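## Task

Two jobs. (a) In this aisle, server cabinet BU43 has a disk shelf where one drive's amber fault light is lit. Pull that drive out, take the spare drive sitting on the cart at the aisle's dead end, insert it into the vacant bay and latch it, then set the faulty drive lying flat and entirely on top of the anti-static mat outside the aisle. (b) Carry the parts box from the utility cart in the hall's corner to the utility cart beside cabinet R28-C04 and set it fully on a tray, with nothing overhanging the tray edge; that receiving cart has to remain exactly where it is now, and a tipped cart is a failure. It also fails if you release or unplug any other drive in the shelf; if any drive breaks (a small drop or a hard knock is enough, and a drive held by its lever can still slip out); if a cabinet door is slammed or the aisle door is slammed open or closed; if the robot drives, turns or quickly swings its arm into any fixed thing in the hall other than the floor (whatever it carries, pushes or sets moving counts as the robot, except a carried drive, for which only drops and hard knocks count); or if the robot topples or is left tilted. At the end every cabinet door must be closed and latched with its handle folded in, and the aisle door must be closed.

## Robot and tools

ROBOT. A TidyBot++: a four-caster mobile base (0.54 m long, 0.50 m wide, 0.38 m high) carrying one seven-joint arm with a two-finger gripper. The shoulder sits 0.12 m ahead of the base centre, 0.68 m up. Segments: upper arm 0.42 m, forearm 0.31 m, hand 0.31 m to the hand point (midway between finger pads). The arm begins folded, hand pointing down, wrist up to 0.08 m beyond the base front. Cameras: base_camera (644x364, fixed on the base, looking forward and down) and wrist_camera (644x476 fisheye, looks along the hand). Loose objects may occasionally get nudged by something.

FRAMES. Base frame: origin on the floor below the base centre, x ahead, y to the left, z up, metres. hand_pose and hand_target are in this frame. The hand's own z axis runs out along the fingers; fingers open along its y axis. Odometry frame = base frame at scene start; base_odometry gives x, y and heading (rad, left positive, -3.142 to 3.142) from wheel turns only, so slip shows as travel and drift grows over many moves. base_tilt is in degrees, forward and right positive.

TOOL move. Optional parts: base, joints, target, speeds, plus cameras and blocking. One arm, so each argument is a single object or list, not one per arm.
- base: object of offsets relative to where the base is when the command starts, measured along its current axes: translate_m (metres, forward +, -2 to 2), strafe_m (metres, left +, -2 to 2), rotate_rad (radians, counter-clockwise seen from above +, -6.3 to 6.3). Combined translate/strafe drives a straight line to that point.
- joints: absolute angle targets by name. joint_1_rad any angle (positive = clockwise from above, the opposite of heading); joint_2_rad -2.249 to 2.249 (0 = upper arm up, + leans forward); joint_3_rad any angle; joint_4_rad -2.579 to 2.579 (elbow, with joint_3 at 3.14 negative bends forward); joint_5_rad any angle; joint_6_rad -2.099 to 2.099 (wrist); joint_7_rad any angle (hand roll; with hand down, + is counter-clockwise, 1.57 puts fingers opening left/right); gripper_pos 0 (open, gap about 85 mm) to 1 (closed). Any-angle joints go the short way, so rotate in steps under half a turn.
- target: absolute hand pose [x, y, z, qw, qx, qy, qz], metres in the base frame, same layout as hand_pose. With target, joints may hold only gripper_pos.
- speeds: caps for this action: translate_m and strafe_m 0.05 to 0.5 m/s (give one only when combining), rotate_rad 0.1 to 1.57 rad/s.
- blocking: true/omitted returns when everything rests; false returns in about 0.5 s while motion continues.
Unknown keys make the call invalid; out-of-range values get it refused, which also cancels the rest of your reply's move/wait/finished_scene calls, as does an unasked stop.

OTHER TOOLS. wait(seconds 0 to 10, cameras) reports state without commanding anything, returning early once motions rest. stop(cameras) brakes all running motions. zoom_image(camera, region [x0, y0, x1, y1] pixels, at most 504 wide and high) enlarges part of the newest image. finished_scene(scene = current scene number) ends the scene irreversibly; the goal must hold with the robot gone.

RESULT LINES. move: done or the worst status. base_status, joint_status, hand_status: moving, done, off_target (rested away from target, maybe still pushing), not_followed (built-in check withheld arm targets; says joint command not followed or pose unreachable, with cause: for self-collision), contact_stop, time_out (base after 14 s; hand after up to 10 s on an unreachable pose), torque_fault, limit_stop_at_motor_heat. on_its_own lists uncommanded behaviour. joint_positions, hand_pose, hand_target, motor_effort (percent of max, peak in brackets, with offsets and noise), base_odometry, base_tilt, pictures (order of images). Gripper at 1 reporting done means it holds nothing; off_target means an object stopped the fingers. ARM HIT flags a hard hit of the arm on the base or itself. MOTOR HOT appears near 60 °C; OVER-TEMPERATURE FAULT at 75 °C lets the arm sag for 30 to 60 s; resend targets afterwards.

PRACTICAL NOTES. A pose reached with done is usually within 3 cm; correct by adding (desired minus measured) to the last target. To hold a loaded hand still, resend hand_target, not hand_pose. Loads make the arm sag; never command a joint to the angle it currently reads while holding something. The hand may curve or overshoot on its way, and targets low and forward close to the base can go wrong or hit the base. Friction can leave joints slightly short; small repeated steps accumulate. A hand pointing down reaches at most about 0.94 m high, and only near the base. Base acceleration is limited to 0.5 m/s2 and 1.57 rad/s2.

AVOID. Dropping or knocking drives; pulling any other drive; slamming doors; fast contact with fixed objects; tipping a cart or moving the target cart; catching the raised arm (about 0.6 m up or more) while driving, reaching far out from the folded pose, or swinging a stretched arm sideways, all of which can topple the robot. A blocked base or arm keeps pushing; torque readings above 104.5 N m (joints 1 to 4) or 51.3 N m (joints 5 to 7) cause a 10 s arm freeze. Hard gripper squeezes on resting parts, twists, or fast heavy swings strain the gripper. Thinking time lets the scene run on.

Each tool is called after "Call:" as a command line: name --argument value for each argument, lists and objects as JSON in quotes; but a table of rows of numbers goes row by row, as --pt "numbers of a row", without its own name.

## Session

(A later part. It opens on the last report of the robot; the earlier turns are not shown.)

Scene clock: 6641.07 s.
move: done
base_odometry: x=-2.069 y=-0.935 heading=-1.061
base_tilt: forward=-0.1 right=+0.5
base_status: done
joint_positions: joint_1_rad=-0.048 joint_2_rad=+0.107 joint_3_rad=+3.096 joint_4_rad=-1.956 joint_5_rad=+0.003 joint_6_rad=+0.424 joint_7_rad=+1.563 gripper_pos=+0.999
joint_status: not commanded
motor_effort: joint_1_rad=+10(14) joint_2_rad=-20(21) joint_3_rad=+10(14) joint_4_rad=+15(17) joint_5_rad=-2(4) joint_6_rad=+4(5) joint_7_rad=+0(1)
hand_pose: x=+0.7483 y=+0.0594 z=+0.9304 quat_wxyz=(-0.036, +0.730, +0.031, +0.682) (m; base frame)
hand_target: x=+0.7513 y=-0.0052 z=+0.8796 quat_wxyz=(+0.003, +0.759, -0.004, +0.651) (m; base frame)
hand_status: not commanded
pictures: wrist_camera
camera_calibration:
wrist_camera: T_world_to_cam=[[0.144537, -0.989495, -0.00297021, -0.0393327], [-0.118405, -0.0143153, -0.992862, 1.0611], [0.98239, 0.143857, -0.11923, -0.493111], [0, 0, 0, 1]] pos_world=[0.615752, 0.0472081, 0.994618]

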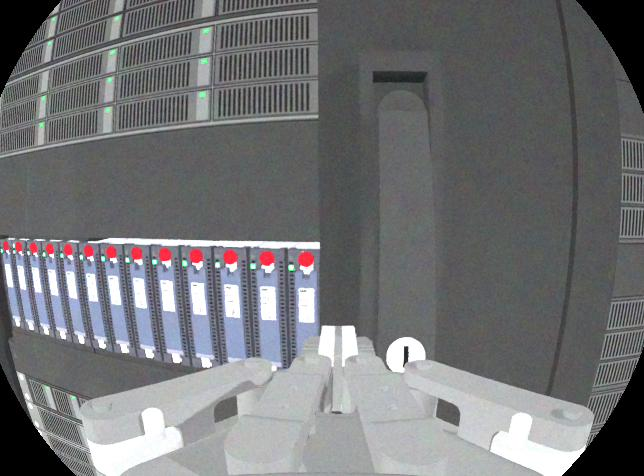

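Call:
move --base '{"strafe_m": 0.06}' --speeds '{"strafe_m": 0.1}' --cameras '[]'

Call:
move --base '{"translate_m": -0.15}' --speeds '{"translate_m": 0.1}' --cameras '[]'

Call:
move --base '{"strafe_m": -0.1}' --speeds '{"strafe_m": 0.1}' --joints '{"joint_1_rad": 0.005, "joint_2_rad": 0.1277, "joint_3_rad": 3.142, "joint_4_rad": -1.9534, "joint_6_rad": 0.48}'

Scene clock: 6656.27 s.
move: done
base_odometry: x=-2.016 y=-0.906 heading=-1.061
base_tilt: forward=-0.1 right=+0.5
base_status: done
joint_positions: joint_1_rad=+0.002 joint_2_rad=+0.130 joint_3_rad=+3.128 joint_4_rad=-1.981 joint_5_rad=+0.003 joint_6_rad=+0.424 joint_7_rad=+1.563 gripper_pos=+0.999
joint_status: not commanded
motor_effort: joint_1_rad=+0(10) joint_2_rad=-25(26) joint_3_rad=+0(10) joint_4_rad=+20(21) joint_5_rad=+1(3) joint_6_rad=+8(8) joint_7_rad=+0(1)
hand_pose: x=+0.7522 y=+0.0082 z=+0.9011 quat_wxyz=(-0.006, +0.747, +0.002, +0.665) (m; base frame)
hand_target: x=+0.7513 y=-0.0052 z=+0.8796 quat_wxyz=(+0.003, +0.759, -0.004, +0.651) (m; base frame)
hand_status: not commanded
pictures: none
No camera images: "cameras" was empty.

Scene clock: 6658.30 s.
move: done
base_odometry: x=-2.089 y=-0.775 heading=-1.061
base_tilt: forward=+0.0 right=+0.5
base_status: done
joint_positions: joint_1_rad=+0.002 joint_2_rad=+0.136 joint_3_rad=+3.128 joint_4_rad=-1.982 joint_5_rad=+0.003 joint_6_rad=+0.424 joint_7_rad=+1.563 gripper_pos=+0.999
joint_status: not commanded
motor_effort: joint_1_rad=+0(1) joint_2_rad=-25(27) joint_3_rad=+0(1) joint_4_rad=+20(21) joint_5_rad=+1(1) joint_6_rad=+7(8) joint_7_rad=+0(1)
hand_pose: x=+0.7534 y=+0.0082 z=+0.8968 quat_wxyz=(-0.006, +0.749, +0.002, +0.662) (m; base frame)
hand_target: x=+0.7513 y=-0.0052 z=+0.8796 quat_wxyz=(+0.003, +0.759, -0.004, +0.651) (m; base frame)
hand_status: not commanded
pictures: none
No camera images: "cameras" was empty.

Scene clock: 6659.83 s.
move: done
base_odometry: x=-2.177 y=-0.824 heading=-1.061
base_tilt: forward=+0.0 right=+0.6
base_status: done
joint_positions: joint_1_rad=+0.004 joint_2_rad=+0.136 joint_3_rad=+3.131 joint_4_rad=-1.961 joint_5_rad=+0.003 joint_6_rad=+0.439 joint_7_rad=+1.563 gripper_pos=+0.999
joint_status: all done
motor_effort: joint_1_rad=+0(3) joint_2_rad=-25(26) joint_3_rad=+0(3) joint_4_rad=+20(21) joint_5_rad=+1(1) joint_6_rad=+7(8) joint_7_rad=+0(1)
hand_pose: x=+0.7580 y=+0.0058 z=+0.9137 quat_wxyz=(-0.005, +0.737, +0.001, +0.676) (m; base frame)
hand_target: x=+0.7580 y=-0.0021 z=+0.9362 quat_wxyz=(+0.002, +0.718, -0.002, +0.696) (m; base frame)
hand_status: not commanded
pictures: base_camera, wrist_camera
camera_calibration:
wrist_camera: T_world_to_cam=[[0.058673, -0.998277, -0.00051841, -0.0309247], [-0.137501, -0.00756717, -0.990473, 1.05714], [0.988762, 0.0581853, -0.137708, -0.484405], [0, 0, 0, 1]] pos_world=[0.626133, 0.00531331, 0.980341]

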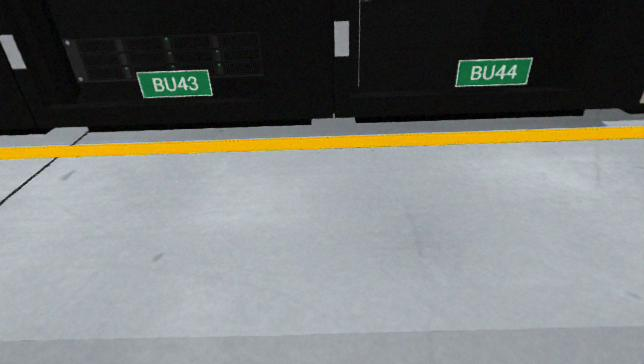

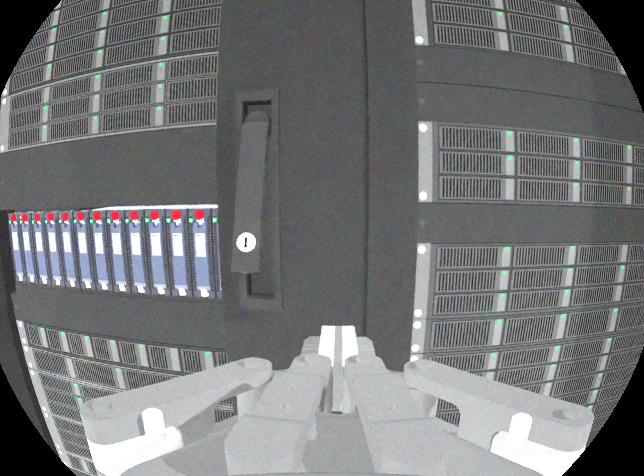

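Call:
move --base '{"strafe_m": 0.069}' --speeds '{"strafe_m": 0.1}' --joints '{"joint_1_rad": 0.005, "joint_2_rad": 0.11, "joint_3_rad": 3.142, "joint_4_rad": -1.94, "joint_6_rad": 0.49}'

Scene clock: 6674.30 s.
move: done
base_odometry: x=-2.117 y=-0.790 heading=-1.061
base_tilt: forward=-0.1 right=+0.6
base_status: done
joint_positions: joint_1_rad=+0.004 joint_2_rad=+0.132 joint_3_rad=+3.133 joint_4_rad=-1.954 joint_5_rad=+0.003 joint_6_rad=+0.439 joint_7_rad=+1.563 gripper_pos=+0.999
joint_status: all done
motor_effort: joint_1_rad=+0(4) joint_2_rad=-25(27) joint_3_rad=+0(2) joint_4_rad=+20(22) joint_5_rad=+1(1) joint_6_rad=+7(9) joint_7_rad=+0(1)
hand_pose: x=+0.7584 y=+0.0042 z=+0.9202 quat_wxyz=(-0.004, +0.734, +0.000, +0.680) (m; base frame)
hand_target: x=+0.7554 y=-0.0021 z=+0.9584 quat_wxyz=(+0.002, +0.703, -0.002, +0.711) (m; base frame)
hand_status: not commanded
pictures: base_camera, wrist_camera
camera_calibration:
wrist_camera: T_world_to_cam=[[0.0560829, -0.998426, 0.000333842, -0.0314137], [-0.126799, -0.00745412, -0.9919, 1.05682], [0.990342, 0.0555863, -0.127018, -0.494777], [0, 0, 0, 1]] pos_world=[0.625764, 0.00401618, 0.985426]

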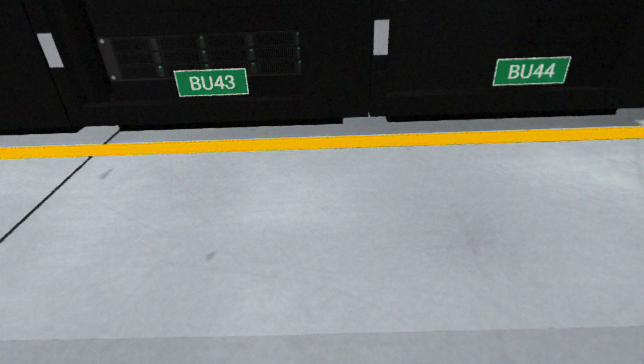

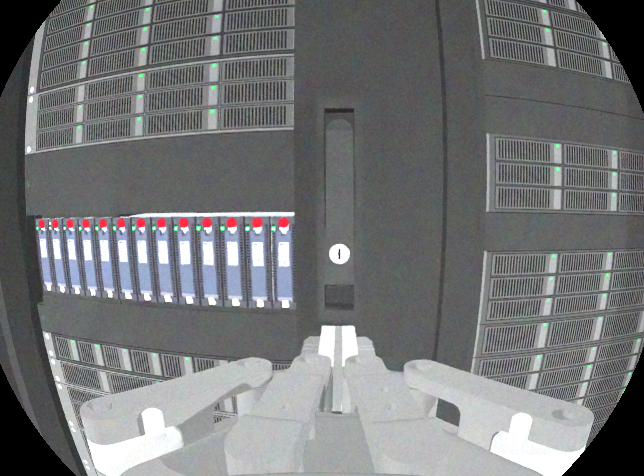

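Call:
move --joints '{"joint_2_rad": 0.09, "joint_4_rad": -1.905, "joint_6_rad": 0.48}' --cameras '[]'

Call:
move --base '{"translate_m": 0.09}' --speeds '{"translate_m": 0.08}' --cameras '["wrist_camera"]'

Scene clock: 6684.30 s.
move: done
base_odometry: x=-2.117 y=-0.790 heading=-1.061
base_tilt: forward=-0.1 right=+0.6
base_status: not commanded
joint_positions: joint_1_rad=+0.004 joint_2_rad=+0.116 joint_3_rad=+3.133 joint_4_rad=-1.918 joint_5_rad=+0.003 joint_6_rad=+0.439 joint_7_rad=+1.563 gripper_pos=+0.999
joint_status: all done
motor_effort: joint_1_rad=+0(1) joint_2_rad=-25(27) joint_3_rad=+0(0) joint_4_rad=+21(22) joint_5_rad=+1(1) joint_6_rad=+7(8) joint_7_rad=+0(1)
hand_pose: x=+0.7599 y=+0.0043 z=+0.9518 quat_wxyz=(-0.004, +0.716, +0.000, +0.699) (m; base frame)
hand_target: x=+0.7541 y=-0.0021 z=+0.9889 quat_wxyz=(+0.002, +0.687, -0.002, +0.727) (m; base frame)
hand_status: not commanded
pictures: none
No camera images: "cameras" was empty.

Scene clock: 6685.97 s.
move: done
base_odometry: x=-2.073 y=-0.869 heading=-1.061
base_tilt: forward=-0.1 right=+0.6
base_status: done
joint_positions: joint_1_rad=+0.004 joint_2_rad=+0.110 joint_3_rad=+3.133 joint_4_rad=-1.918 joint_5_rad=+0.003 joint_6_rad=+0.439 joint_7_rad=+1.563 gripper_pos=+0.999
joint_status: not commanded
motor_effort: joint_1_rad=+0(1) joint_2_rad=-25(28) joint_3_rad=+0(1) joint_4_rad=+20(22) joint_5_rad=+1(1) joint_6_rad=+8(8) joint_7_rad=+1(1)
hand_pose: x=+0.7585 y=+0.0043 z=+0.9553 quat_wxyz=(-0.004, +0.714, +0.000, +0.701) (m; base frame)
hand_target: x=+0.7541 y=-0.0021 z=+0.9889 quat_wxyz=(+0.002, +0.687, -0.002, +0.727) (m; base frame)
hand_status: not commanded
pictures: wrist_camera
camera_calibration:
wrist_camera: T_world_to_cam=[[0.0558687, -0.998432, 0.00357047, -0.0342803], [-0.069341, -0.00744745, -0.997565, 1.05348], [0.996027, 0.0554851, -0.0696483, -0.549645], [0, 0, 0, 1]] pos_world=[0.622426, 0.0041163, 1.01275]

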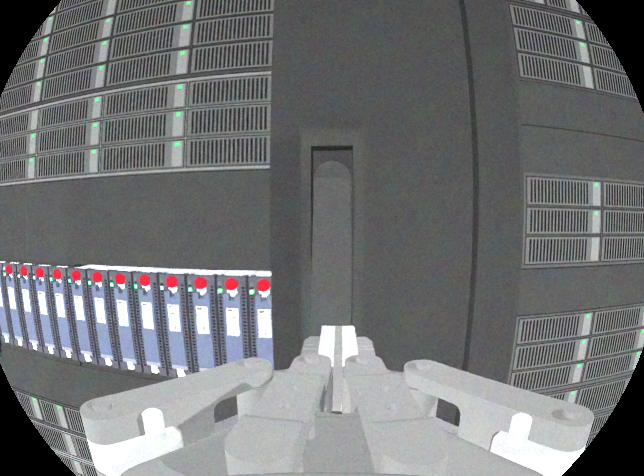

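Call:
move --joints '{"joint_2_rad": 0.107, "joint_4_rad": -1.933, "joint_6_rad": 0.487}' --cameras '[]'

Call:
move --base '{"translate_m": 0.03}' --speeds '{"translate_m": 0.05}' --cameras '["wrist_camera"]'

Call:
move --base '{"translate_m": 0.02}' --speeds '{"translate_m": 0.05}' --cameras '["wrist_camera"]'

Scene clock: 6695.47 s.
move: done
base_odometry: x=-2.073 y=-0.869 heading=-1.061
base_tilt: forward=+0.0 right=+0.5
base_status: not commanded
joint_positions: joint_1_rad=+0.004 joint_2_rad=+0.110 joint_3_rad=+3.133 joint_4_rad=-1.925 joint_5_rad=+0.003 joint_6_rad=+0.439 joint_7_rad=+1.563 gripper_pos=+0.999
joint_status: all done
motor_effort: joint_1_rad=+0(1) joint_2_rad=-25(26) joint_3_rad=+0(0) joint_4_rad=+21(22) joint_5_rad=+1(1) joint_6_rad=+8(9) joint_7_rad=+0(0)
hand_pose: x=+0.7575 y=+0.0043 z=+0.9513 quat_wxyz=(-0.004, +0.716, +0.000, +0.698) (m; base frame)
hand_target: x=+0.7556 y=-0.0021 z=+0.9636 quat_wxyz=(+0.002, +0.701, -0.002, +0.713) (m; base frame)
hand_status: not commanded
pictures: none
No camera images: "cameras" was empty.

Scene clock: 6696.53 s.
move: done
base_odometry: x=-2.058 y=-0.895 heading=-1.061
base_tilt: forward=-0.1 right=+0.5
base_status: done
joint_positions: joint_1_rad=+0.004 joint_2_rad=+0.110 joint_3_rad=+3.133 joint_4_rad=-1.925 joint_5_rad=+0.003 joint_6_rad=+0.439 joint_7_rad=+1.563 gripper_pos=+0.999
joint_status: not commanded
motor_effort: joint_1_rad=-1(1) joint_2_rad=-24(27) joint_3_rad=+0(1) joint_4_rad=+21(22) joint_5_rad=+1(1) joint_6_rad=+7(8) joint_7_rad=+0(1)
hand_pose: x=+0.7575 y=+0.0043 z=+0.9514 quat_wxyz=(-0.004, +0.716, +0.000, +0.698) (m; base frame)
hand_target: x=+0.7556 y=-0.0021 z=+0.9636 quat_wxyz=(+0.002, +0.701, -0.002, +0.713) (m; base frame)
hand_status: not commanded
pictures: wrist_camera
camera_calibration:
wrist_camera: T_world_to_cam=[[0.0558949, -0.998432, 0.00320074, -0.0338724], [-0.0759528, -0.00744847, -0.997084, 1.05407], [0.995544, 0.0554888, -0.07625, -0.542171], [0, 0, 0, 1]] pos_world=[0.621707, 0.00411629, 1.00976]

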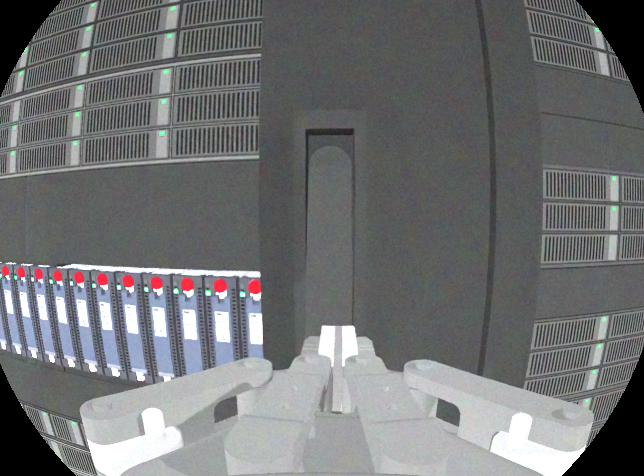

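Scene clock: 6697.40 s.
move: done
base_odometry: x=-2.048 y=-0.913 heading=-1.061
base_tilt: forward=-0.1 right=+0.5
base_status: done
joint_positions: joint_1_rad=+0.004 joint_2_rad=+0.110 joint_3_rad=+3.133 joint_4_rad=-1.926 joint_5_rad=+0.003 joint_6_rad=+0.439 joint_7_rad=+1.563 gripper_pos=+0.999
joint_status: not commanded
motor_effort: joint_1_rad=-1(1) joint_2_rad=-24(27) joint_3_rad=+0(1) joint_4_rad=+21(23) joint_5_rad=+1(1) joint_6_rad=+7(9) joint_7_rad=+0(0)
hand_pose: x=+0.7572 y=+0.0043 z=+0.9509 quat_wxyz=(-0.004, +0.716, +0.000, +0.698) (m; base frame)
hand_target: x=+0.7556 y=-0.0021 z=+0.9636 quat_wxyz=(+0.002, +0.701, -0.002, +0.713) (m; base frame)
hand_status: not commanded
pictures: wrist_camera
camera_calibration:
wrist_camera: T_world_to_cam=[[0.0558941, -0.998432, 0.00315044, -0.0338086], [-0.0768495, -0.00744815, -0.997015, 1.05414], [0.995475, 0.0554852, -0.0771453, -0.541053], [0, 0, 0, 1]] pos_world=[0.621505, 0.0041163, 1.00936]

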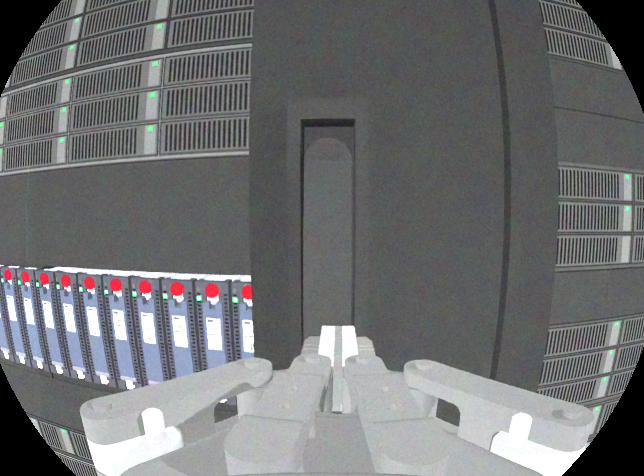

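Call:
move --base '{"translate_m": 0.02}' --speeds '{"translate_m": 0.05}' --cameras '["wrist_camera"]'

Call:
move --base '{"translate_m": 0.015}' --speeds '{"translate_m": 0.05}' --cameras '["wrist_camera"]'

Scene clock: 6704.77 s.
move: done
base_odometry: x=-2.039 y=-0.930 heading=-1.061
base_tilt: forward=-0.1 right=+0.5
base_status: done
joint_positions: joint_1_rad=+0.004 joint_2_rad=+0.089 joint_3_rad=+3.133 joint_4_rad=-1.950 joint_5_rad=+0.003 joint_6_rad=+0.439 joint_7_rad=+1.563 gripper_pos=+0.999
joint_status: not commanded
motor_effort: joint_1_rad=+0(1) joint_2_rad=-18(25) joint_3_rad=+1(1) joint_4_rad=+24(29) joint_5_rad=+1(1) joint_6_rad=+8(9) joint_7_rad=+0(0)
hand_pose: x=+0.7478 y=+0.0043 z=+0.9501 quat_wxyz=(-0.004, +0.717, +0.000, +0.697) (m; base frame)
hand_target: x=+0.7556 y=-0.0021 z=+0.9636 quat_wxyz=(+0.002, +0.701, -0.002, +0.713) (m; base frame)
hand_status: not commanded
pictures: wrist_camera
camera_calibration:
wrist_camera: T_world_to_cam=[[0.0559176, -0.99843, 0.00319842, -0.033356], [-0.0796406, -0.0076535, -0.996794, 1.05453], [0.995254, 0.0554836, -0.0799436, -0.528959], [0, 0, 0, 1]] pos_world=[0.612297, 0.0041157, 1.00897]

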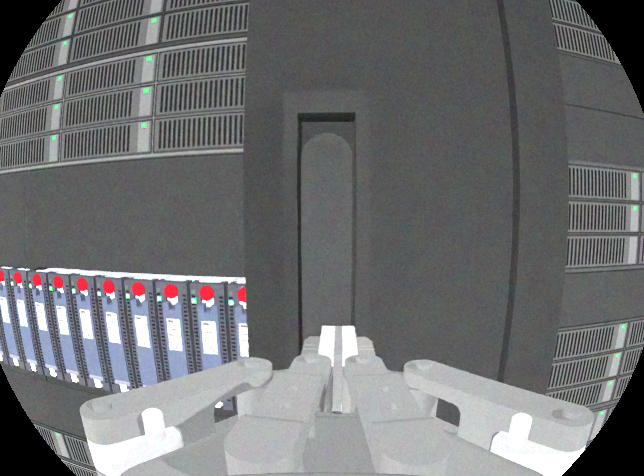

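Scene clock: 6705.47 s.
move: done
base_odometry: x=-2.032 y=-0.943 heading=-1.061
base_tilt: forward=-0.1 right=+0.5
base_status: done
joint_positions: joint_1_rad=+0.004 joint_2_rad=+0.056 joint_3_rad=+3.133 joint_4_rad=-1.985 joint_5_rad=+0.003 joint_6_rad=+0.439 joint_7_rad=+1.563 gripper_pos=+0.999
joint_status: not commanded
motor_effort: joint_1_rad=+1(2) joint_2_rad=-12(19) joint_3_rad=+2(3) joint_4_rad=+32(36) joint_5_rad=+0(1) joint_6_rad=+11(11) joint_7_rad=+0(0)
hand_pose: x=+0.7340 y=+0.0044 z=+0.9498 quat_wxyz=(-0.004, +0.718, +0.000, +0.696) (m; base frame)
hand_target: x=+0.7556 y=-0.0021 z=+0.9636 quat_wxyz=(+0.002, +0.701, -0.002, +0.713) (m; base frame)
hand_status: not commanded
pictures: wrist_camera
camera_calibration:
wrist_camera: T_world_to_cam=[[0.0561476, -0.998417, 0.00335859, -0.0327902], [-0.0817275, -0.00794863, -0.996623, 1.05452], [0.995072, 0.0556835, -0.0820444, -0.513095], [0, 0, 0, 1]] pos_world=[0.598591, 0.00421464, 1.00897]

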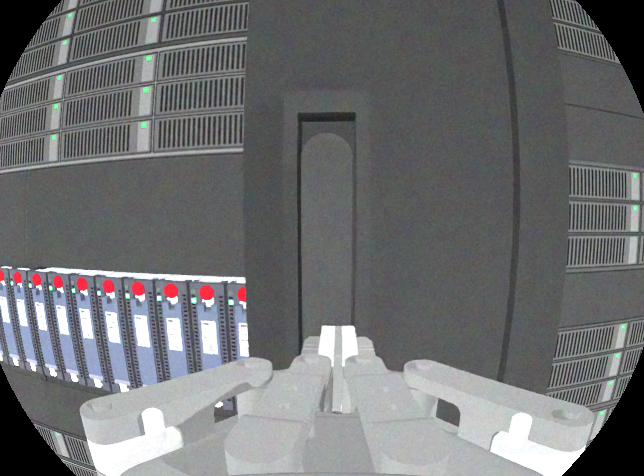

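Call:
move --base '{"translate_m": -0.18}' --speeds '{"translate_m": 0.1}' --cameras '["wrist_camera"]'

Call:
zoom_image --camera "wrist_camera" --region '[270, 80, 420, 330]'

Scene clock: 6715.13 s.
move: done
base_odometry: x=-2.120 y=-0.786 heading=-1.061
base_tilt: forward=-0.1 right=+0.5
base_status: done
joint_positions: joint_1_rad=+0.004 joint_2_rad=+0.104 joint_3_rad=+3.133 joint_4_rad=-1.938 joint_5_rad=+0.003 joint_6_rad=+0.441 joint_7_rad=+1.563 gripper_pos=+0.999
joint_status: not commanded
motor_effort: joint_1_rad=+0(2) joint_2_rad=-24(27) joint_3_rad=+0(3) joint_4_rad=+21(31) joint_5_rad=+1(1) joint_6_rad=+8(10) joint_7_rad=+0(1)
hand_pose: x=+0.7540 y=+0.0043 z=+0.9482 quat_wxyz=(-0.004, +0.718, +0.000, +0.696) (m; base frame)
hand_target: x=+0.7556 y=-0.0021 z=+0.9636 quat_wxyz=(+0.002, +0.701, -0.002, +0.713) (m; base frame)
hand_status: not commanded
pictures: wrist_camera
camera_calibration:
wrist_camera: T_world_to_cam=[[0.0561131, -0.99842, 0.00301093, -0.0336291], [-0.0808474, -0.00754952, -0.996698, 1.05398], [0.995146, 0.0556844, -0.0811433, -0.533987], [0, 0, 0, 1]] pos_world=[0.618493, 0.00411581, 1.00727]

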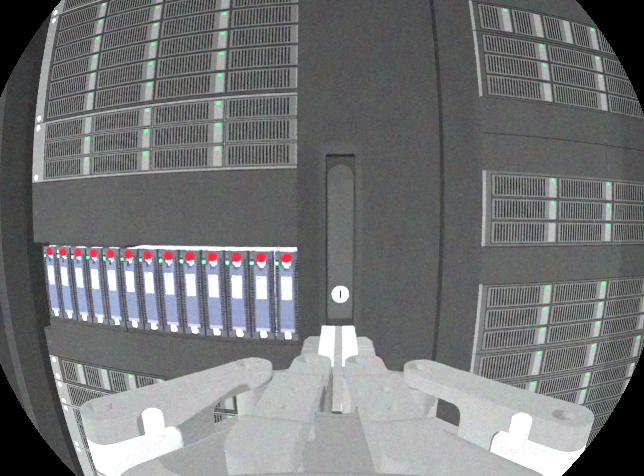

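Scaled by 2.016.

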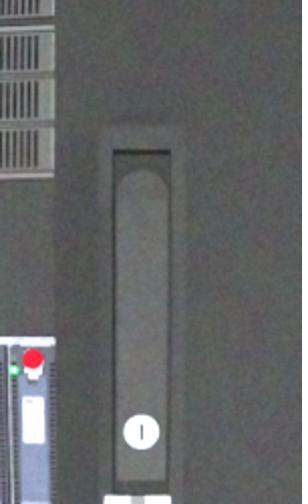

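Call:
move --joints '{"joint_2_rad": -0.33, "joint_3_rad": 3.142, "joint_4_rad": -2.4, "joint_6_rad": 0.4}' --cameras '["wrist_camera"]'

Call:
move --base '{"strafe_m": 0.2}' --speeds '{"strafe_m": 0.15}' --cameras '["wrist_camera", "base_camera"]'

Call:
zoom_image --camera "wrist_camera" --region '[340, 150, 540, 350]'

Scene clock: 6725.43 s.
move: done
base_odometry: x=-2.120 y=-0.786 heading=-1.061
base_tilt: forward=-0.1 right=+0.5
base_status: not commanded
joint_positions: joint_1_rad=+0.004 joint_2_rad=-0.307 joint_3_rad=+3.133 joint_4_rad=-2.379 joint_5_rad=+0.003 joint_6_rad=+0.441 joint_7_rad=+1.563 gripper_pos=+0.999
joint_status: all done
motor_effort: joint_1_rad=+1(1) joint_2_rad=-9(26) joint_3_rad=+1(1) joint_4_rad=+21(22) joint_5_rad=+1(1) joint_6_rad=+8(9) joint_7_rad=+0(1)
hand_pose: x=+0.5782 y=+0.0042 z=+0.9130 quat_wxyz=(-0.003, +0.728, +0.001, +0.685) (m; base frame)
hand_target: x=+0.5684 y=-0.0011 z=+0.8985 quat_wxyz=(+0.002, +0.741, -0.002, +0.671) (m; base frame)
hand_status: not commanded
pictures: wrist_camera
camera_calibration:
wrist_camera: T_world_to_cam=[[0.0558488, -0.998427, 0.00486245, -0.0252776], [-0.110978, -0.0110475, -0.993761, 1.0194], [0.992252, 0.0549608, -0.11142, -0.332643], [0, 0, 0, 1]] pos_world=[0.444608, 0.00430629, 0.976104]

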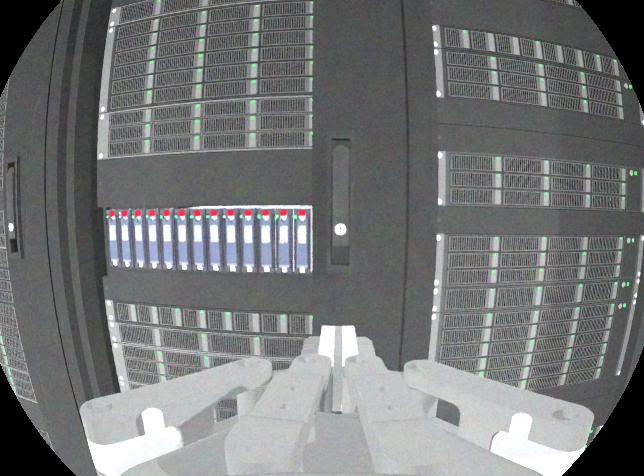

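Scene clock: 6727.40 s.
move: done
base_odometry: x=-1.945 y=-0.688 heading=-1.061
base_tilt: forward=+0.0 right=+0.5
base_status: done
joint_positions: joint_1_rad=+0.004 joint_2_rad=-0.307 joint_3_rad=+3.133 joint_4_rad=-2.379 joint_5_rad=+0.003 joint_6_rad=+0.441 joint_7_rad=+1.563 gripper_pos=+0.999
joint_status: not commanded
motor_effort: joint_1_rad=-1(1) joint_2_rad=-9(10) joint_3_rad=+1(2) joint_4_rad=+20(21) joint_5_rad=+1(1) joint_6_rad=+7(8) joint_7_rad=+0(1)
hand_pose: x=+0.5781 y=+0.0040 z=+0.9132 quat_wxyz=(-0.003, +0.728, +0.001, +0.686) (m; base frame)
hand_target: x=+0.5684 y=-0.0011 z=+0.8985 quat_wxyz=(+0.002, +0.741, -0.002, +0.671) (m; base frame)
hand_status: not commanded
pictures: base_camera, wrist_camera
camera_calibration:
wrist_camera: T_world_to_cam=[[0.0554418, -0.99845, 0.00482133, -0.0252504], [-0.110592, -0.0109399, -0.993806, 1.01936], [0.992318, 0.0545652, -0.111027, -0.332934], [0, 0, 0, 1]] pos_world=[0.44451, 0.00410699, 0.976203]

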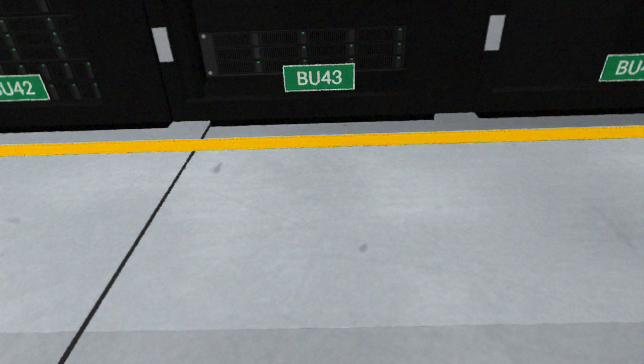

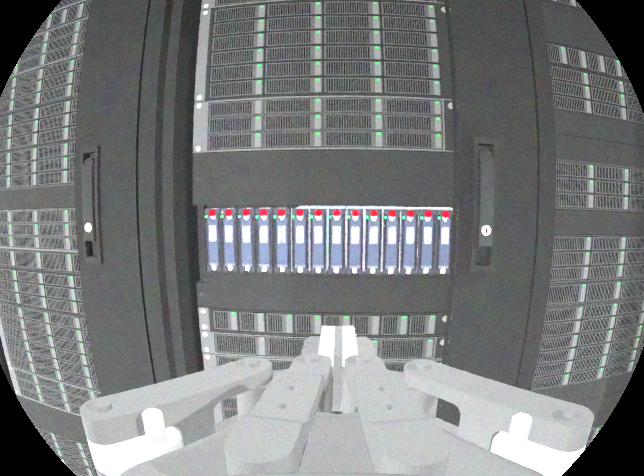

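Scaled by 2.520.

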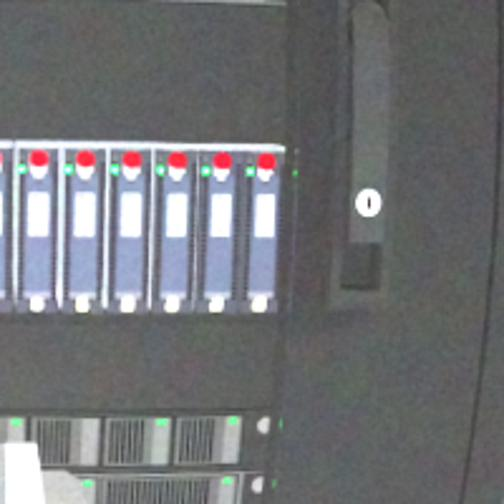

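Call:
zoom_image --camera "wrist_camera" --region '[50, 130, 150, 280]'

Call:
zoom_image --camera "wrist_camera" --region '[440, 120, 540, 280]'

Scaled by 3.360.

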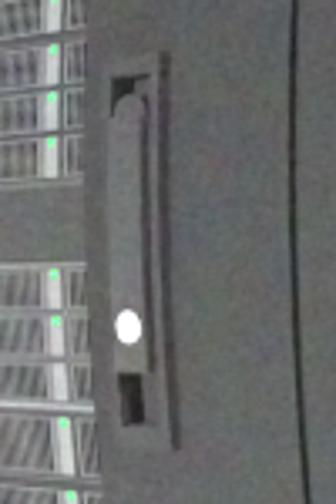

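Scaled by 3.150.

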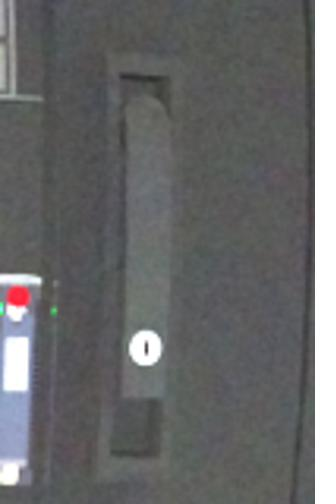

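Call:
move --base '{"strafe_m": -0.2}' --speeds '{"strafe_m": 0.15}' --joints '{"joint_1_rad": 0.005, "joint_2_rad": 0.125, "joint_4_rad": -1.96, "joint_6_rad": 0.5}' --cameras '[]'

Call:
move --base '{"translate_m": 0.15}' --speeds '{"translate_m": 0.08}' --cameras '[]'

Call:
move --base '{"translate_m": 0.025}' --speeds '{"translate_m": 0.05}' --cameras '["wrist_camera"]'

Scene clock: 6755.27 s.
move: done
base_odometry: x=-2.120 y=-0.786 heading=-1.061
base_tilt: forward=-0.1 right=+0.5
base_status: done
joint_positions: joint_1_rad=+0.005 joint_2_rad=+0.114 joint_3_rad=+3.134 joint_4_rad=-1.980 joint_5_rad=+0.003 joint_6_rad=+0.442 joint_7_rad=+1.563 gripper_pos=+0.999
joint_status: all done
motor_effort: joint_1_rad=+0(3) joint_2_rad=-24(26) joint_3_rad=+0(3) joint_4_rad=+20(22) joint_5_rad=+1(1) joint_6_rad=+7(9) joint_7_rad=+0(1)
hand_pose: x=+0.7494 y=+0.0030 z=+0.9175 quat_wxyz=(-0.003, +0.735, -0.001, +0.678) (m; base frame)
hand_target: x=+0.7564 y=-0.0021 z=+0.9403 quat_wxyz=(+0.002, +0.712, -0.002, +0.702) (m; base frame)
hand_status: not commanded
pictures: none
No camera images: "cameras" was empty.

Scene clock: 6757.63 s.
move: done
base_odometry: x=-2.047 y=-0.917 heading=-1.062
base_tilt: forward=-0.1 right=+0.5
base_status: done
joint_positions: joint_1_rad=+0.005 joint_2_rad=+0.118 joint_3_rad=+3.134 joint_4_rad=-1.977 joint_5_rad=+0.003 joint_6_rad=+0.442 joint_7_rad=+1.563 gripper_pos=+0.999
joint_status: not commanded
motor_effort: joint_1_rad=+0(2) joint_2_rad=-24(27) joint_3_rad=+0(0) joint_4_rad=+20(21) joint_5_rad=+1(1) joint_6_rad=+8(8) joint_7_rad=+0(1)
hand_pose: x=+0.7508 y=+0.0030 z=+0.9171 quat_wxyz=(-0.003, +0.735, -0.001, +0.678) (m; base frame)
hand_target: x=+0.7564 y=-0.0021 z=+0.9403 quat_wxyz=(+0.002, +0.712, -0.002, +0.702) (m; base frame)
hand_status: not commanded
pictures: none
No camera images: "cameras" was empty.

Scene clock: 6758.53 s.
move: done
base_odometry: x=-2.035 y=-0.939 heading=-1.062
base_tilt: forward=-0.1 right=+0.5
base_status: done
joint_positions: joint_1_rad=+0.005 joint_2_rad=+0.094 joint_3_rad=+3.134 joint_4_rad=-2.003 joint_5_rad=+0.003 joint_6_rad=+0.442 joint_7_rad=+1.563 gripper_pos=+0.999
joint_status: not commanded
motor_effort: joint_1_rad=-1(1) joint_2_rad=-16(26) joint_3_rad=+0(1) joint_4_rad=+29(32) joint_5_rad=+1(1) joint_6_rad=+10(11) joint_7_rad=+0(0)
hand_pose: x=+0.7403 y=+0.0030 z=+0.9167 quat_wxyz=(-0.003, +0.736, -0.001, +0.677) (m; base frame)
hand_target: x=+0.7564 y=-0.0021 z=+0.9403 quat_wxyz=(+0.002, +0.712, -0.002, +0.702) (m; base frame)
hand_status: not commanded
pictures: wrist_camera
camera_calibration:
wrist_camera: T_world_to_cam=[[0.054026, -0.998539, 0.000337288, -0.0300793], [-0.134895, -0.0076332, -0.99083, 1.056], [0.989386, 0.0534851, -0.135111, -0.469148], [0, 0, 0, 1]] pos_world=[0.608242, 0.0031177, 0.982937]

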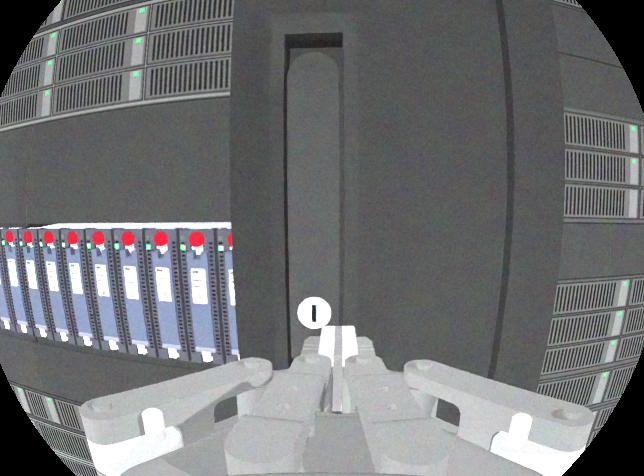

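Call:
move --base '{"translate_m": -0.03}' --speeds '{"translate_m": 0.1}' --cameras '[]'

Call:
move --base '{"strafe_m": 0.012}' --speeds '{"strafe_m": 0.05}' --joints '{"joint_1_rad": 0.005, "joint_2_rad": 0.118, "joint_4_rad": -1.95, "joint_6_rad": 0.5}' --cameras '["wrist_camera"]'

Call:
move --base '{"translate_m": 0.045}' --speeds '{"translate_m": 0.05}' --cameras '["wrist_camera"]'

Scene clock: 6770.20 s.
move: done
base_odometry: x=-2.050 y=-0.912 heading=-1.062
base_tilt: forward=-0.1 right=+0.5
base_status: done
joint_positions: joint_1_rad=+0.005 joint_2_rad=+0.125 joint_3_rad=+3.134 joint_4_rad=-1.960 joint_5_rad=+0.003 joint_6_rad=+0.451 joint_7_rad=+1.563 gripper_pos=+0.999
joint_status: not commanded
motor_effort: joint_1_rad=+0(1) joint_2_rad=-25(26) joint_3_rad=+0(1) joint_4_rad=+20(29) joint_5_rad=+1(1) joint_6_rad=+7(10) joint_7_rad=+0(0)
hand_pose: x=+0.7557 y=+0.0030 z=+0.9247 quat_wxyz=(-0.003, +0.729, -0.001, +0.684) (m; base frame)
hand_target: x=+0.7564 y=-0.0021 z=+0.9403 quat_wxyz=(+0.002, +0.712, -0.002, +0.702) (m; base frame)
hand_status: not commanded
pictures: none
No camera images: "cameras" was empty.

Scene clock: 6770.90 s.
move: done
base_odometry: x=-2.039 y=-0.907 heading=-1.062
base_tilt: forward=-0.1 right=+0.6
base_status: done
joint_positions: joint_1_rad=+0.004 joint_2_rad=+0.125 joint_3_rad=+3.134 joint_4_rad=-1.958 joint_5_rad=+0.003 joint_6_rad=+0.451 joint_7_rad=+1.563 gripper_pos=+0.999
joint_status: all done
motor_effort: joint_1_rad=+0(3) joint_2_rad=-25(26) joint_3_rad=+0(2) joint_4_rad=+20(20) joint_5_rad=+1(1) joint_6_rad=+7(9) joint_7_rad=+0(1)
hand_pose: x=+0.7561 y=+0.0034 z=+0.9260 quat_wxyz=(-0.004, +0.729, -0.001, +0.685) (m; base frame)
hand_target: x=+0.7561 y=-0.0021 z=+0.9506 quat_wxyz=(+0.002, +0.706, -0.002, +0.708) (m; base frame)
hand_status: not commanded
pictures: wrist_camera
camera_calibration:
wrist_camera: T_world_to_cam=[[0.0546802, -0.998503, 0.00128885, -0.0319067], [-0.11249, -0.00744272, -0.993625, 1.05306], [0.992147, 0.0541866, -0.112728, -0.506378], [0, 0, 0, 1]] pos_world=[0.622605, 0.00341758, 0.989307]

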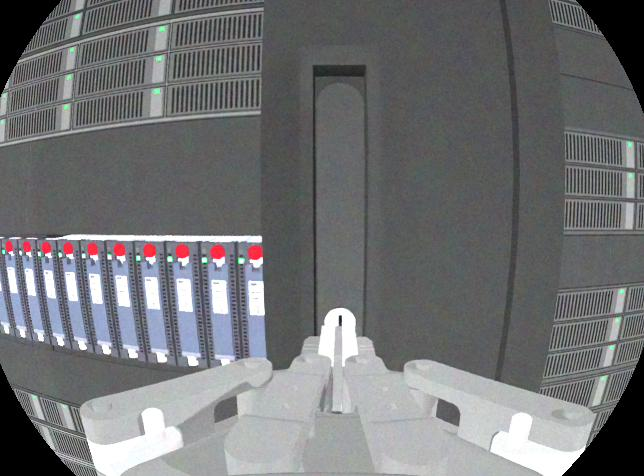

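Scene clock: 6772.20 s.
move: done
base_odometry: x=-2.017 y=-0.945 heading=-1.062
base_tilt: forward=-0.1 right=+0.5
base_status: done
joint_positions: joint_1_rad=+0.004 joint_2_rad=+0.059 joint_3_rad=+3.134 joint_4_rad=-2.029 joint_5_rad=+0.003 joint_6_rad=+0.451 joint_7_rad=+1.563 gripper_pos=+0.999
joint_status: not commanded
motor_effort: joint_1_rad=-3(4) joint_2_rad=-10(25) joint_3_rad=-1(2) joint_4_rad=+36(39) joint_5_rad=+2(2) joint_6_rad=+13(13) joint_7_rad=+0(1)
hand_pose: x=+0.7275 y=+0.0034 z=+0.9254 quat_wxyz=(-0.003, +0.730, -0.001, +0.683) (m; base frame)
hand_target: x=+0.7561 y=-0.0021 z=+0.9506 quat_wxyz=(+0.002, +0.706, -0.002, +0.708) (m; base frame)
hand_status: not commanded
pictures: wrist_camera
camera_calibration:
wrist_camera: T_world_to_cam=[[0.0546431, -0.998505, 0.00149869, -0.030551], [-0.117769, -0.00793534, -0.993009, 1.05253], [0.991536, 0.0540846, -0.118026, -0.472767], [0, 0, 0, 1]] pos_world=[0.59439, 0.00341624, 0.989414]

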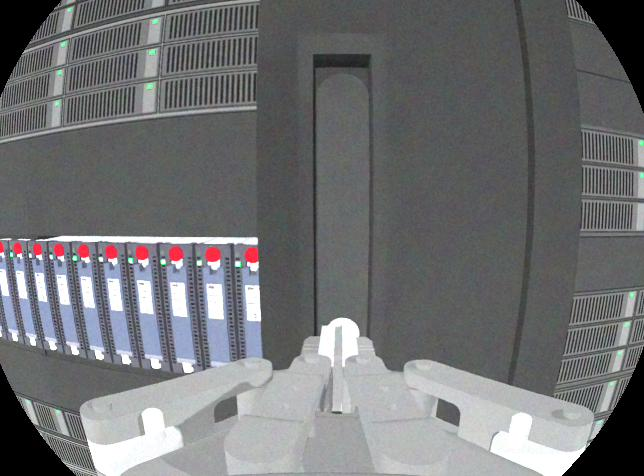

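Call:
move --base '{"translate_m": -0.2}' --speeds '{"translate_m": 0.15}' --cameras '[]'

Call:
move --joints '{"joint_1_rad": 0.0, "joint_2_rad": -0.33, "joint_3_rad": 3.142, "joint_4_rad": -2.4, "joint_5_rad": 0.0, "joint_6_rad": 0.55}' --cameras '["wrist_camera"]'

Call:
move --base '{"rotate_rad": 1.571}' --speeds '{"rotate_rad": 0.5}'

Scene clock: 6785.77 s.
move: done
base_odometry: x=-2.115 y=-0.770 heading=-1.062
base_tilt: forward=-0.1 right=+0.5
base_status: done
joint_positions: joint_1_rad=+0.004 joint_2_rad=+0.120 joint_3_rad=+3.134 joint_4_rad=-1.954 joint_5_rad=+0.003 joint_6_rad=+0.457 joint_7_rad=+1.563 gripper_pos=+0.999
joint_status: not commanded
motor_effort: joint_1_rad=+0(3) joint_2_rad=-25(27) joint_3_rad=+0(2) joint_4_rad=+20(36) joint_5_rad=+1(2) joint_6_rad=+8(12) joint_7_rad=+0(1)
hand_pose: x=+0.7555 y=+0.0034 z=+0.9338 quat_wxyz=(-0.004, +0.723, -0.001, +0.691) (m; base frame)
hand_target: x=+0.7561 y=-0.0021 z=+0.9506 quat_wxyz=(+0.002, +0.706, -0.002, +0.708) (m; base frame)
hand_status: not commanded
pictures: none
No camera images: "cameras" was empty.

Scene clock: 6787.40 s.
move: done
base_odometry: x=-2.115 y=-0.770 heading=-1.062
base_tilt: forward=-0.1 right=+0.5
base_status: not commanded
joint_positions: joint_1_rad=+0.004 joint_2_rad=-0.308 joint_3_rad=+3.134 joint_4_rad=-2.379 joint_5_rad=+0.003 joint_6_rad=+0.484 joint_7_rad=+1.563 gripper_pos=+0.999
joint_status: all done
motor_effort: joint_1_rad=-1(2) joint_2_rad=-9(27) joint_3_rad=+0(1) joint_4_rad=+21(21) joint_5_rad=+1(1) joint_6_rad=+8(8) joint_7_rad=+0(1)
hand_pose: x=+0.5786 y=+0.0036 z=+0.9270 quat_wxyz=(-0.002, +0.713, +0.000, +0.701) (m; base frame)
hand_target: x=+0.5695 y=+0.0011 z=+0.9452 quat_wxyz=(+0.000, +0.689, +0.000, +0.725) (m; base frame)
hand_status: not commanded
pictures: wrist_camera
camera_calibration:
wrist_camera: T_world_to_cam=[[0.0543396, -0.9985, 0.00670323, -0.0268294], [-0.0668831, -0.0103378, -0.997707, 1.01152], [0.99628, 0.0537667, -0.0673446, -0.374616], [0, 0, 0, 1]] pos_world=[0.442334, 0.00380953, 0.98415]

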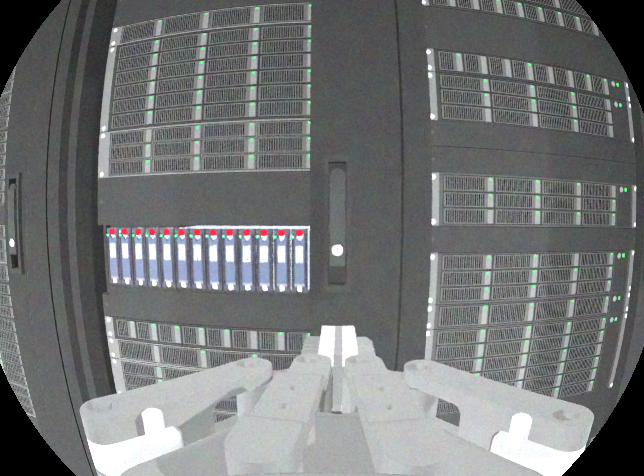

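Scene clock: 6791.17 s.
move: done
base_odometry: x=-2.115 y=-0.770 heading=+0.509
base_tilt: forward=-0.1 right=+0.5
base_status: done
joint_positions: joint_1_rad=+0.004 joint_2_rad=-0.308 joint_3_rad=+3.134 joint_4_rad=-2.379 joint_5_rad=+0.003 joint_6_rad=+0.486 joint_7_rad=+1.563 gripper_pos=+0.999
joint_status: not commanded
motor_effort: joint_1_rad=-1(2) joint_2_rad=-9(10) joint_3_rad=+0(2) joint_4_rad=+20(21) joint_5_rad=+1(1) joint_6_rad=+8(8) joint_7_rad=+0(1)
hand_pose: x=+0.5786 y=+0.0035 z=+0.9274 quat_wxyz=(-0.002, +0.712, +0.000, +0.702) (m; base frame)
hand_target: x=+0.5695 y=+0.0011 z=+0.9452 quat_wxyz=(+0.000, +0.689, +0.000, +0.725) (m; base frame)
hand_status: not commanded
pictures: base_camera, wrist_camera
camera_calibration:
wrist_camera: T_world_to_cam=[[0.0543303, -0.9985, 0.00676322, -0.0269857], [-0.0657799, -0.0103376, -0.997781, 1.0113], [0.996354, 0.0537648, -0.0662429, -0.375718], [0, 0, 0, 1]] pos_world=[0.442337, 0.00370953, 0.984348]

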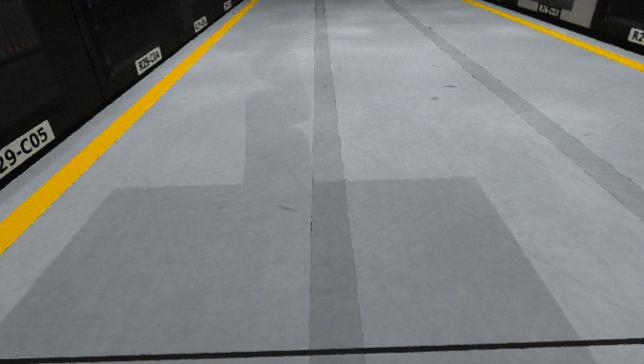

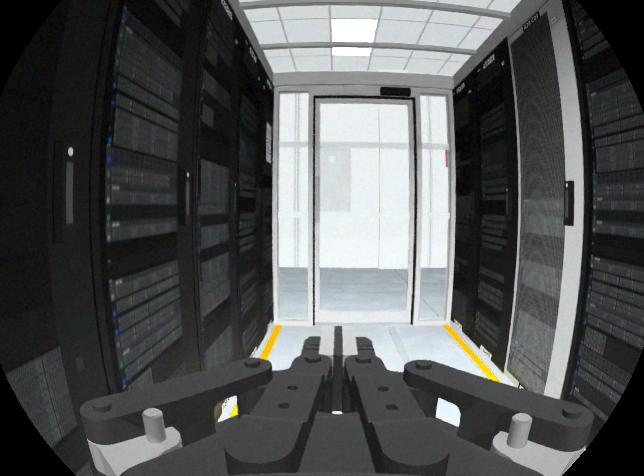

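Call:
zoom_image --camera "wrist_camera" --region '[260, 70, 470, 340]'

Scaled by 1.867.

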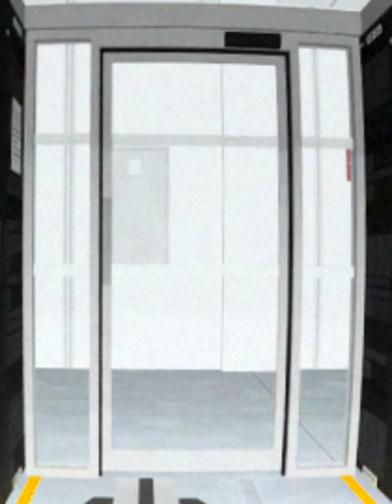

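Call:
zoom_image --camera "base_camera" --region '[120, 10, 250, 140]'

Call:
zoom_image --camera "base_camera" --region '[0, 140, 130, 270]'

Scaled by 3.877.

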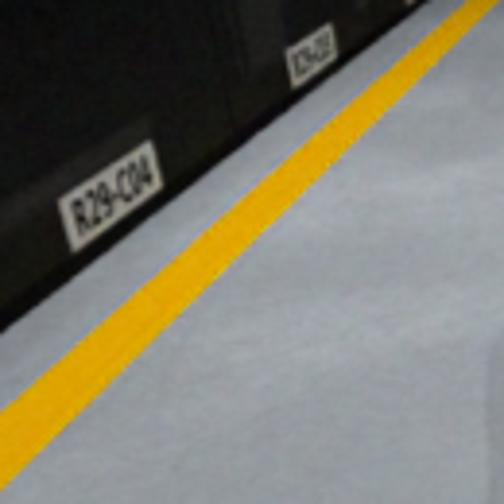

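Scaled by 3.877.

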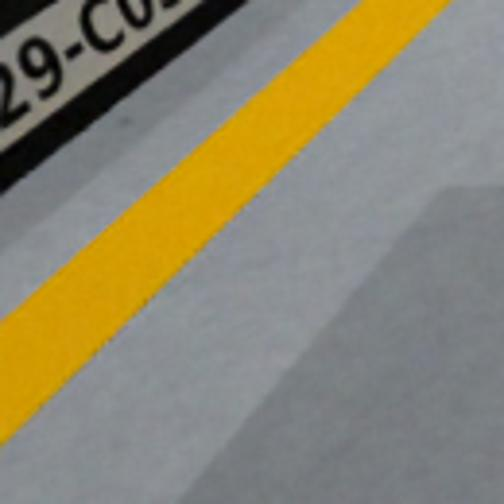

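Call:
move --base '{"rotate_rad": 0.03}' --speeds '{"rotate_rad": 0.2}' --cameras '[]'

Call:
move --base '{"translate_m": 1.6}' --speeds '{"translate_m": 0.3}'

Scene clock: 6823.50 s.
move: done
base_odometry: x=-2.115 y=-0.770 heading=+0.538
base_tilt: forward=-0.1 right=+0.6
base_status: done
joint_positions: joint_1_rad=+0.003 joint_2_rad=-0.308 joint_3_rad=+3.135 joint_4_rad=-2.379 joint_5_rad=+0.003 joint_6_rad=+0.486 joint_7_rad=+1.563 gripper_pos=+0.999
joint_status: not commanded
motor_effort: joint_1_rad=+0(2) joint_2_rad=-9(10) joint_3_rad=+0(2) joint_4_rad=+20(21) joint_5_rad=+1(2) joint_6_rad=+8(8) joint_7_rad=+0(1)
hand_pose: x=+0.5786 y=+0.0037 z=+0.9274 quat_wxyz=(-0.003, +0.712, +0.000, +0.702) (m; base frame)
hand_target: x=+0.5695 y=+0.0011 z=+0.9452 quat_wxyz=(+0.000, +0.689, +0.000, +0.725) (m; base frame)
hand_status: not commanded
pictures: none
No camera images: "cameras" was empty.

Scene clock: 6829.73 s.
move: done
base_odometry: x=-0.741 y=+0.050 heading=+0.539
base_tilt: forward=+0.0 right=+0.6
base_status: done
joint_positions: joint_1_rad=+0.003 joint_2_rad=-0.315 joint_3_rad=+3.135 joint_4_rad=-2.380 joint_5_rad=+0.003 joint_6_rad=+0.488 joint_7_rad=+1.563 gripper_pos=+0.999
joint_status: not commanded
motor_effort: joint_1_rad=-1(1) joint_2_rad=-9(12) joint_3_rad=+1(1) joint_4_rad=+21(22) joint_5_rad=+1(1) joint_6_rad=+8(8) joint_7_rad=+0(1)
hand_pose: x=+0.5766 y=+0.0037 z=+0.9305 quat_wxyz=(-0.003, +0.710, +0.000, +0.705) (m; base frame)
hand_target: x=+0.5695 y=+0.0011 z=+0.9452 quat_wxyz=(+0.000, +0.689, +0.000, +0.725) (m; base frame)
hand_status: not commanded
pictures: base_camera, wrist_camera
camera_calibration:
wrist_camera: T_world_to_cam=[[0.0545703, -0.998485, 0.0070831, -0.0271859], [-0.0577758, -0.0102393, -0.998277, 1.01009], [0.996837, 0.054067, -0.0582471, -0.381223], [0, 0, 0, 1]] pos_world=[0.43986, 0.00380952, 0.986339]

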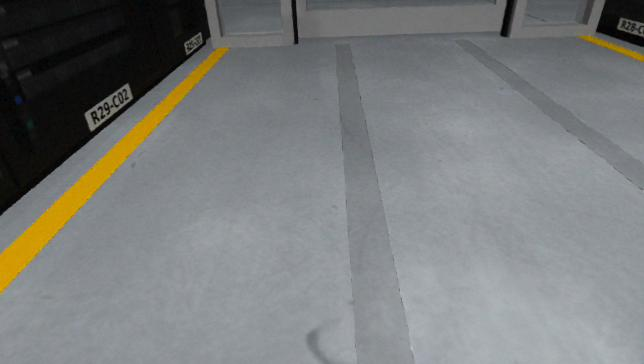

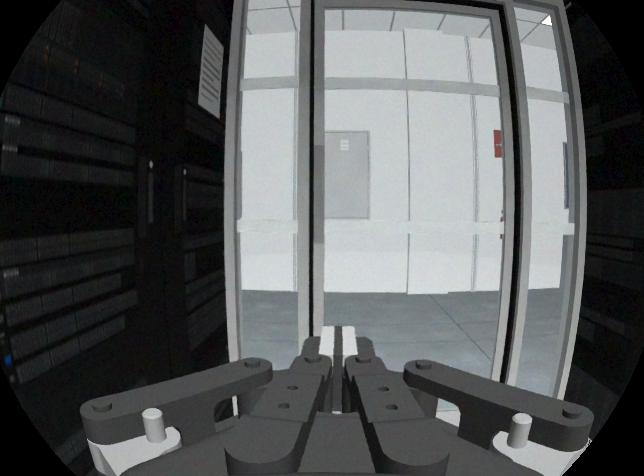

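Call:
zoom_image --camera "wrist_camera" --region '[190, 0, 350, 160]'

Call:
zoom_image --camera "wrist_camera" --region '[220, 150, 380, 350]'

Call:
zoom_image --camera "wrist_camera" --region '[450, 0, 644, 300]'

Scaled by 3.150.

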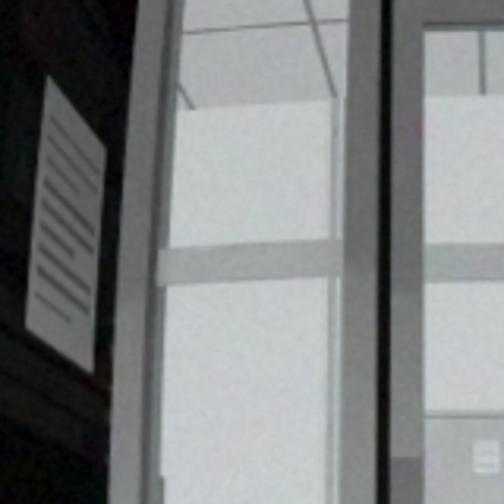

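Scaled by 2.520.

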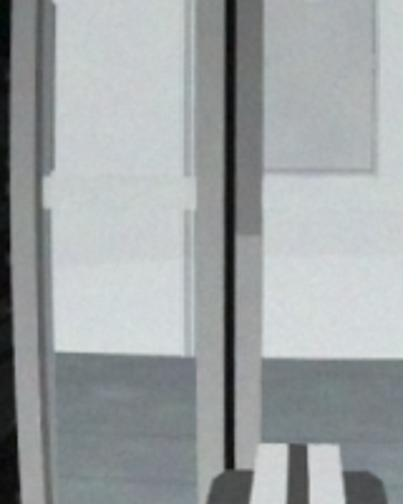

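Scaled by 1.680.

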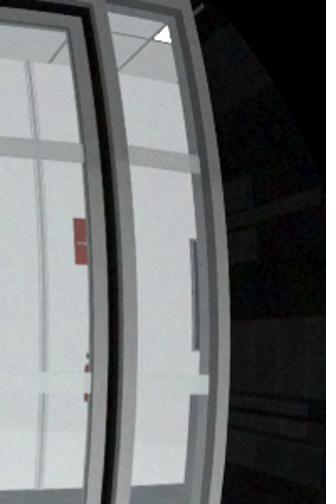

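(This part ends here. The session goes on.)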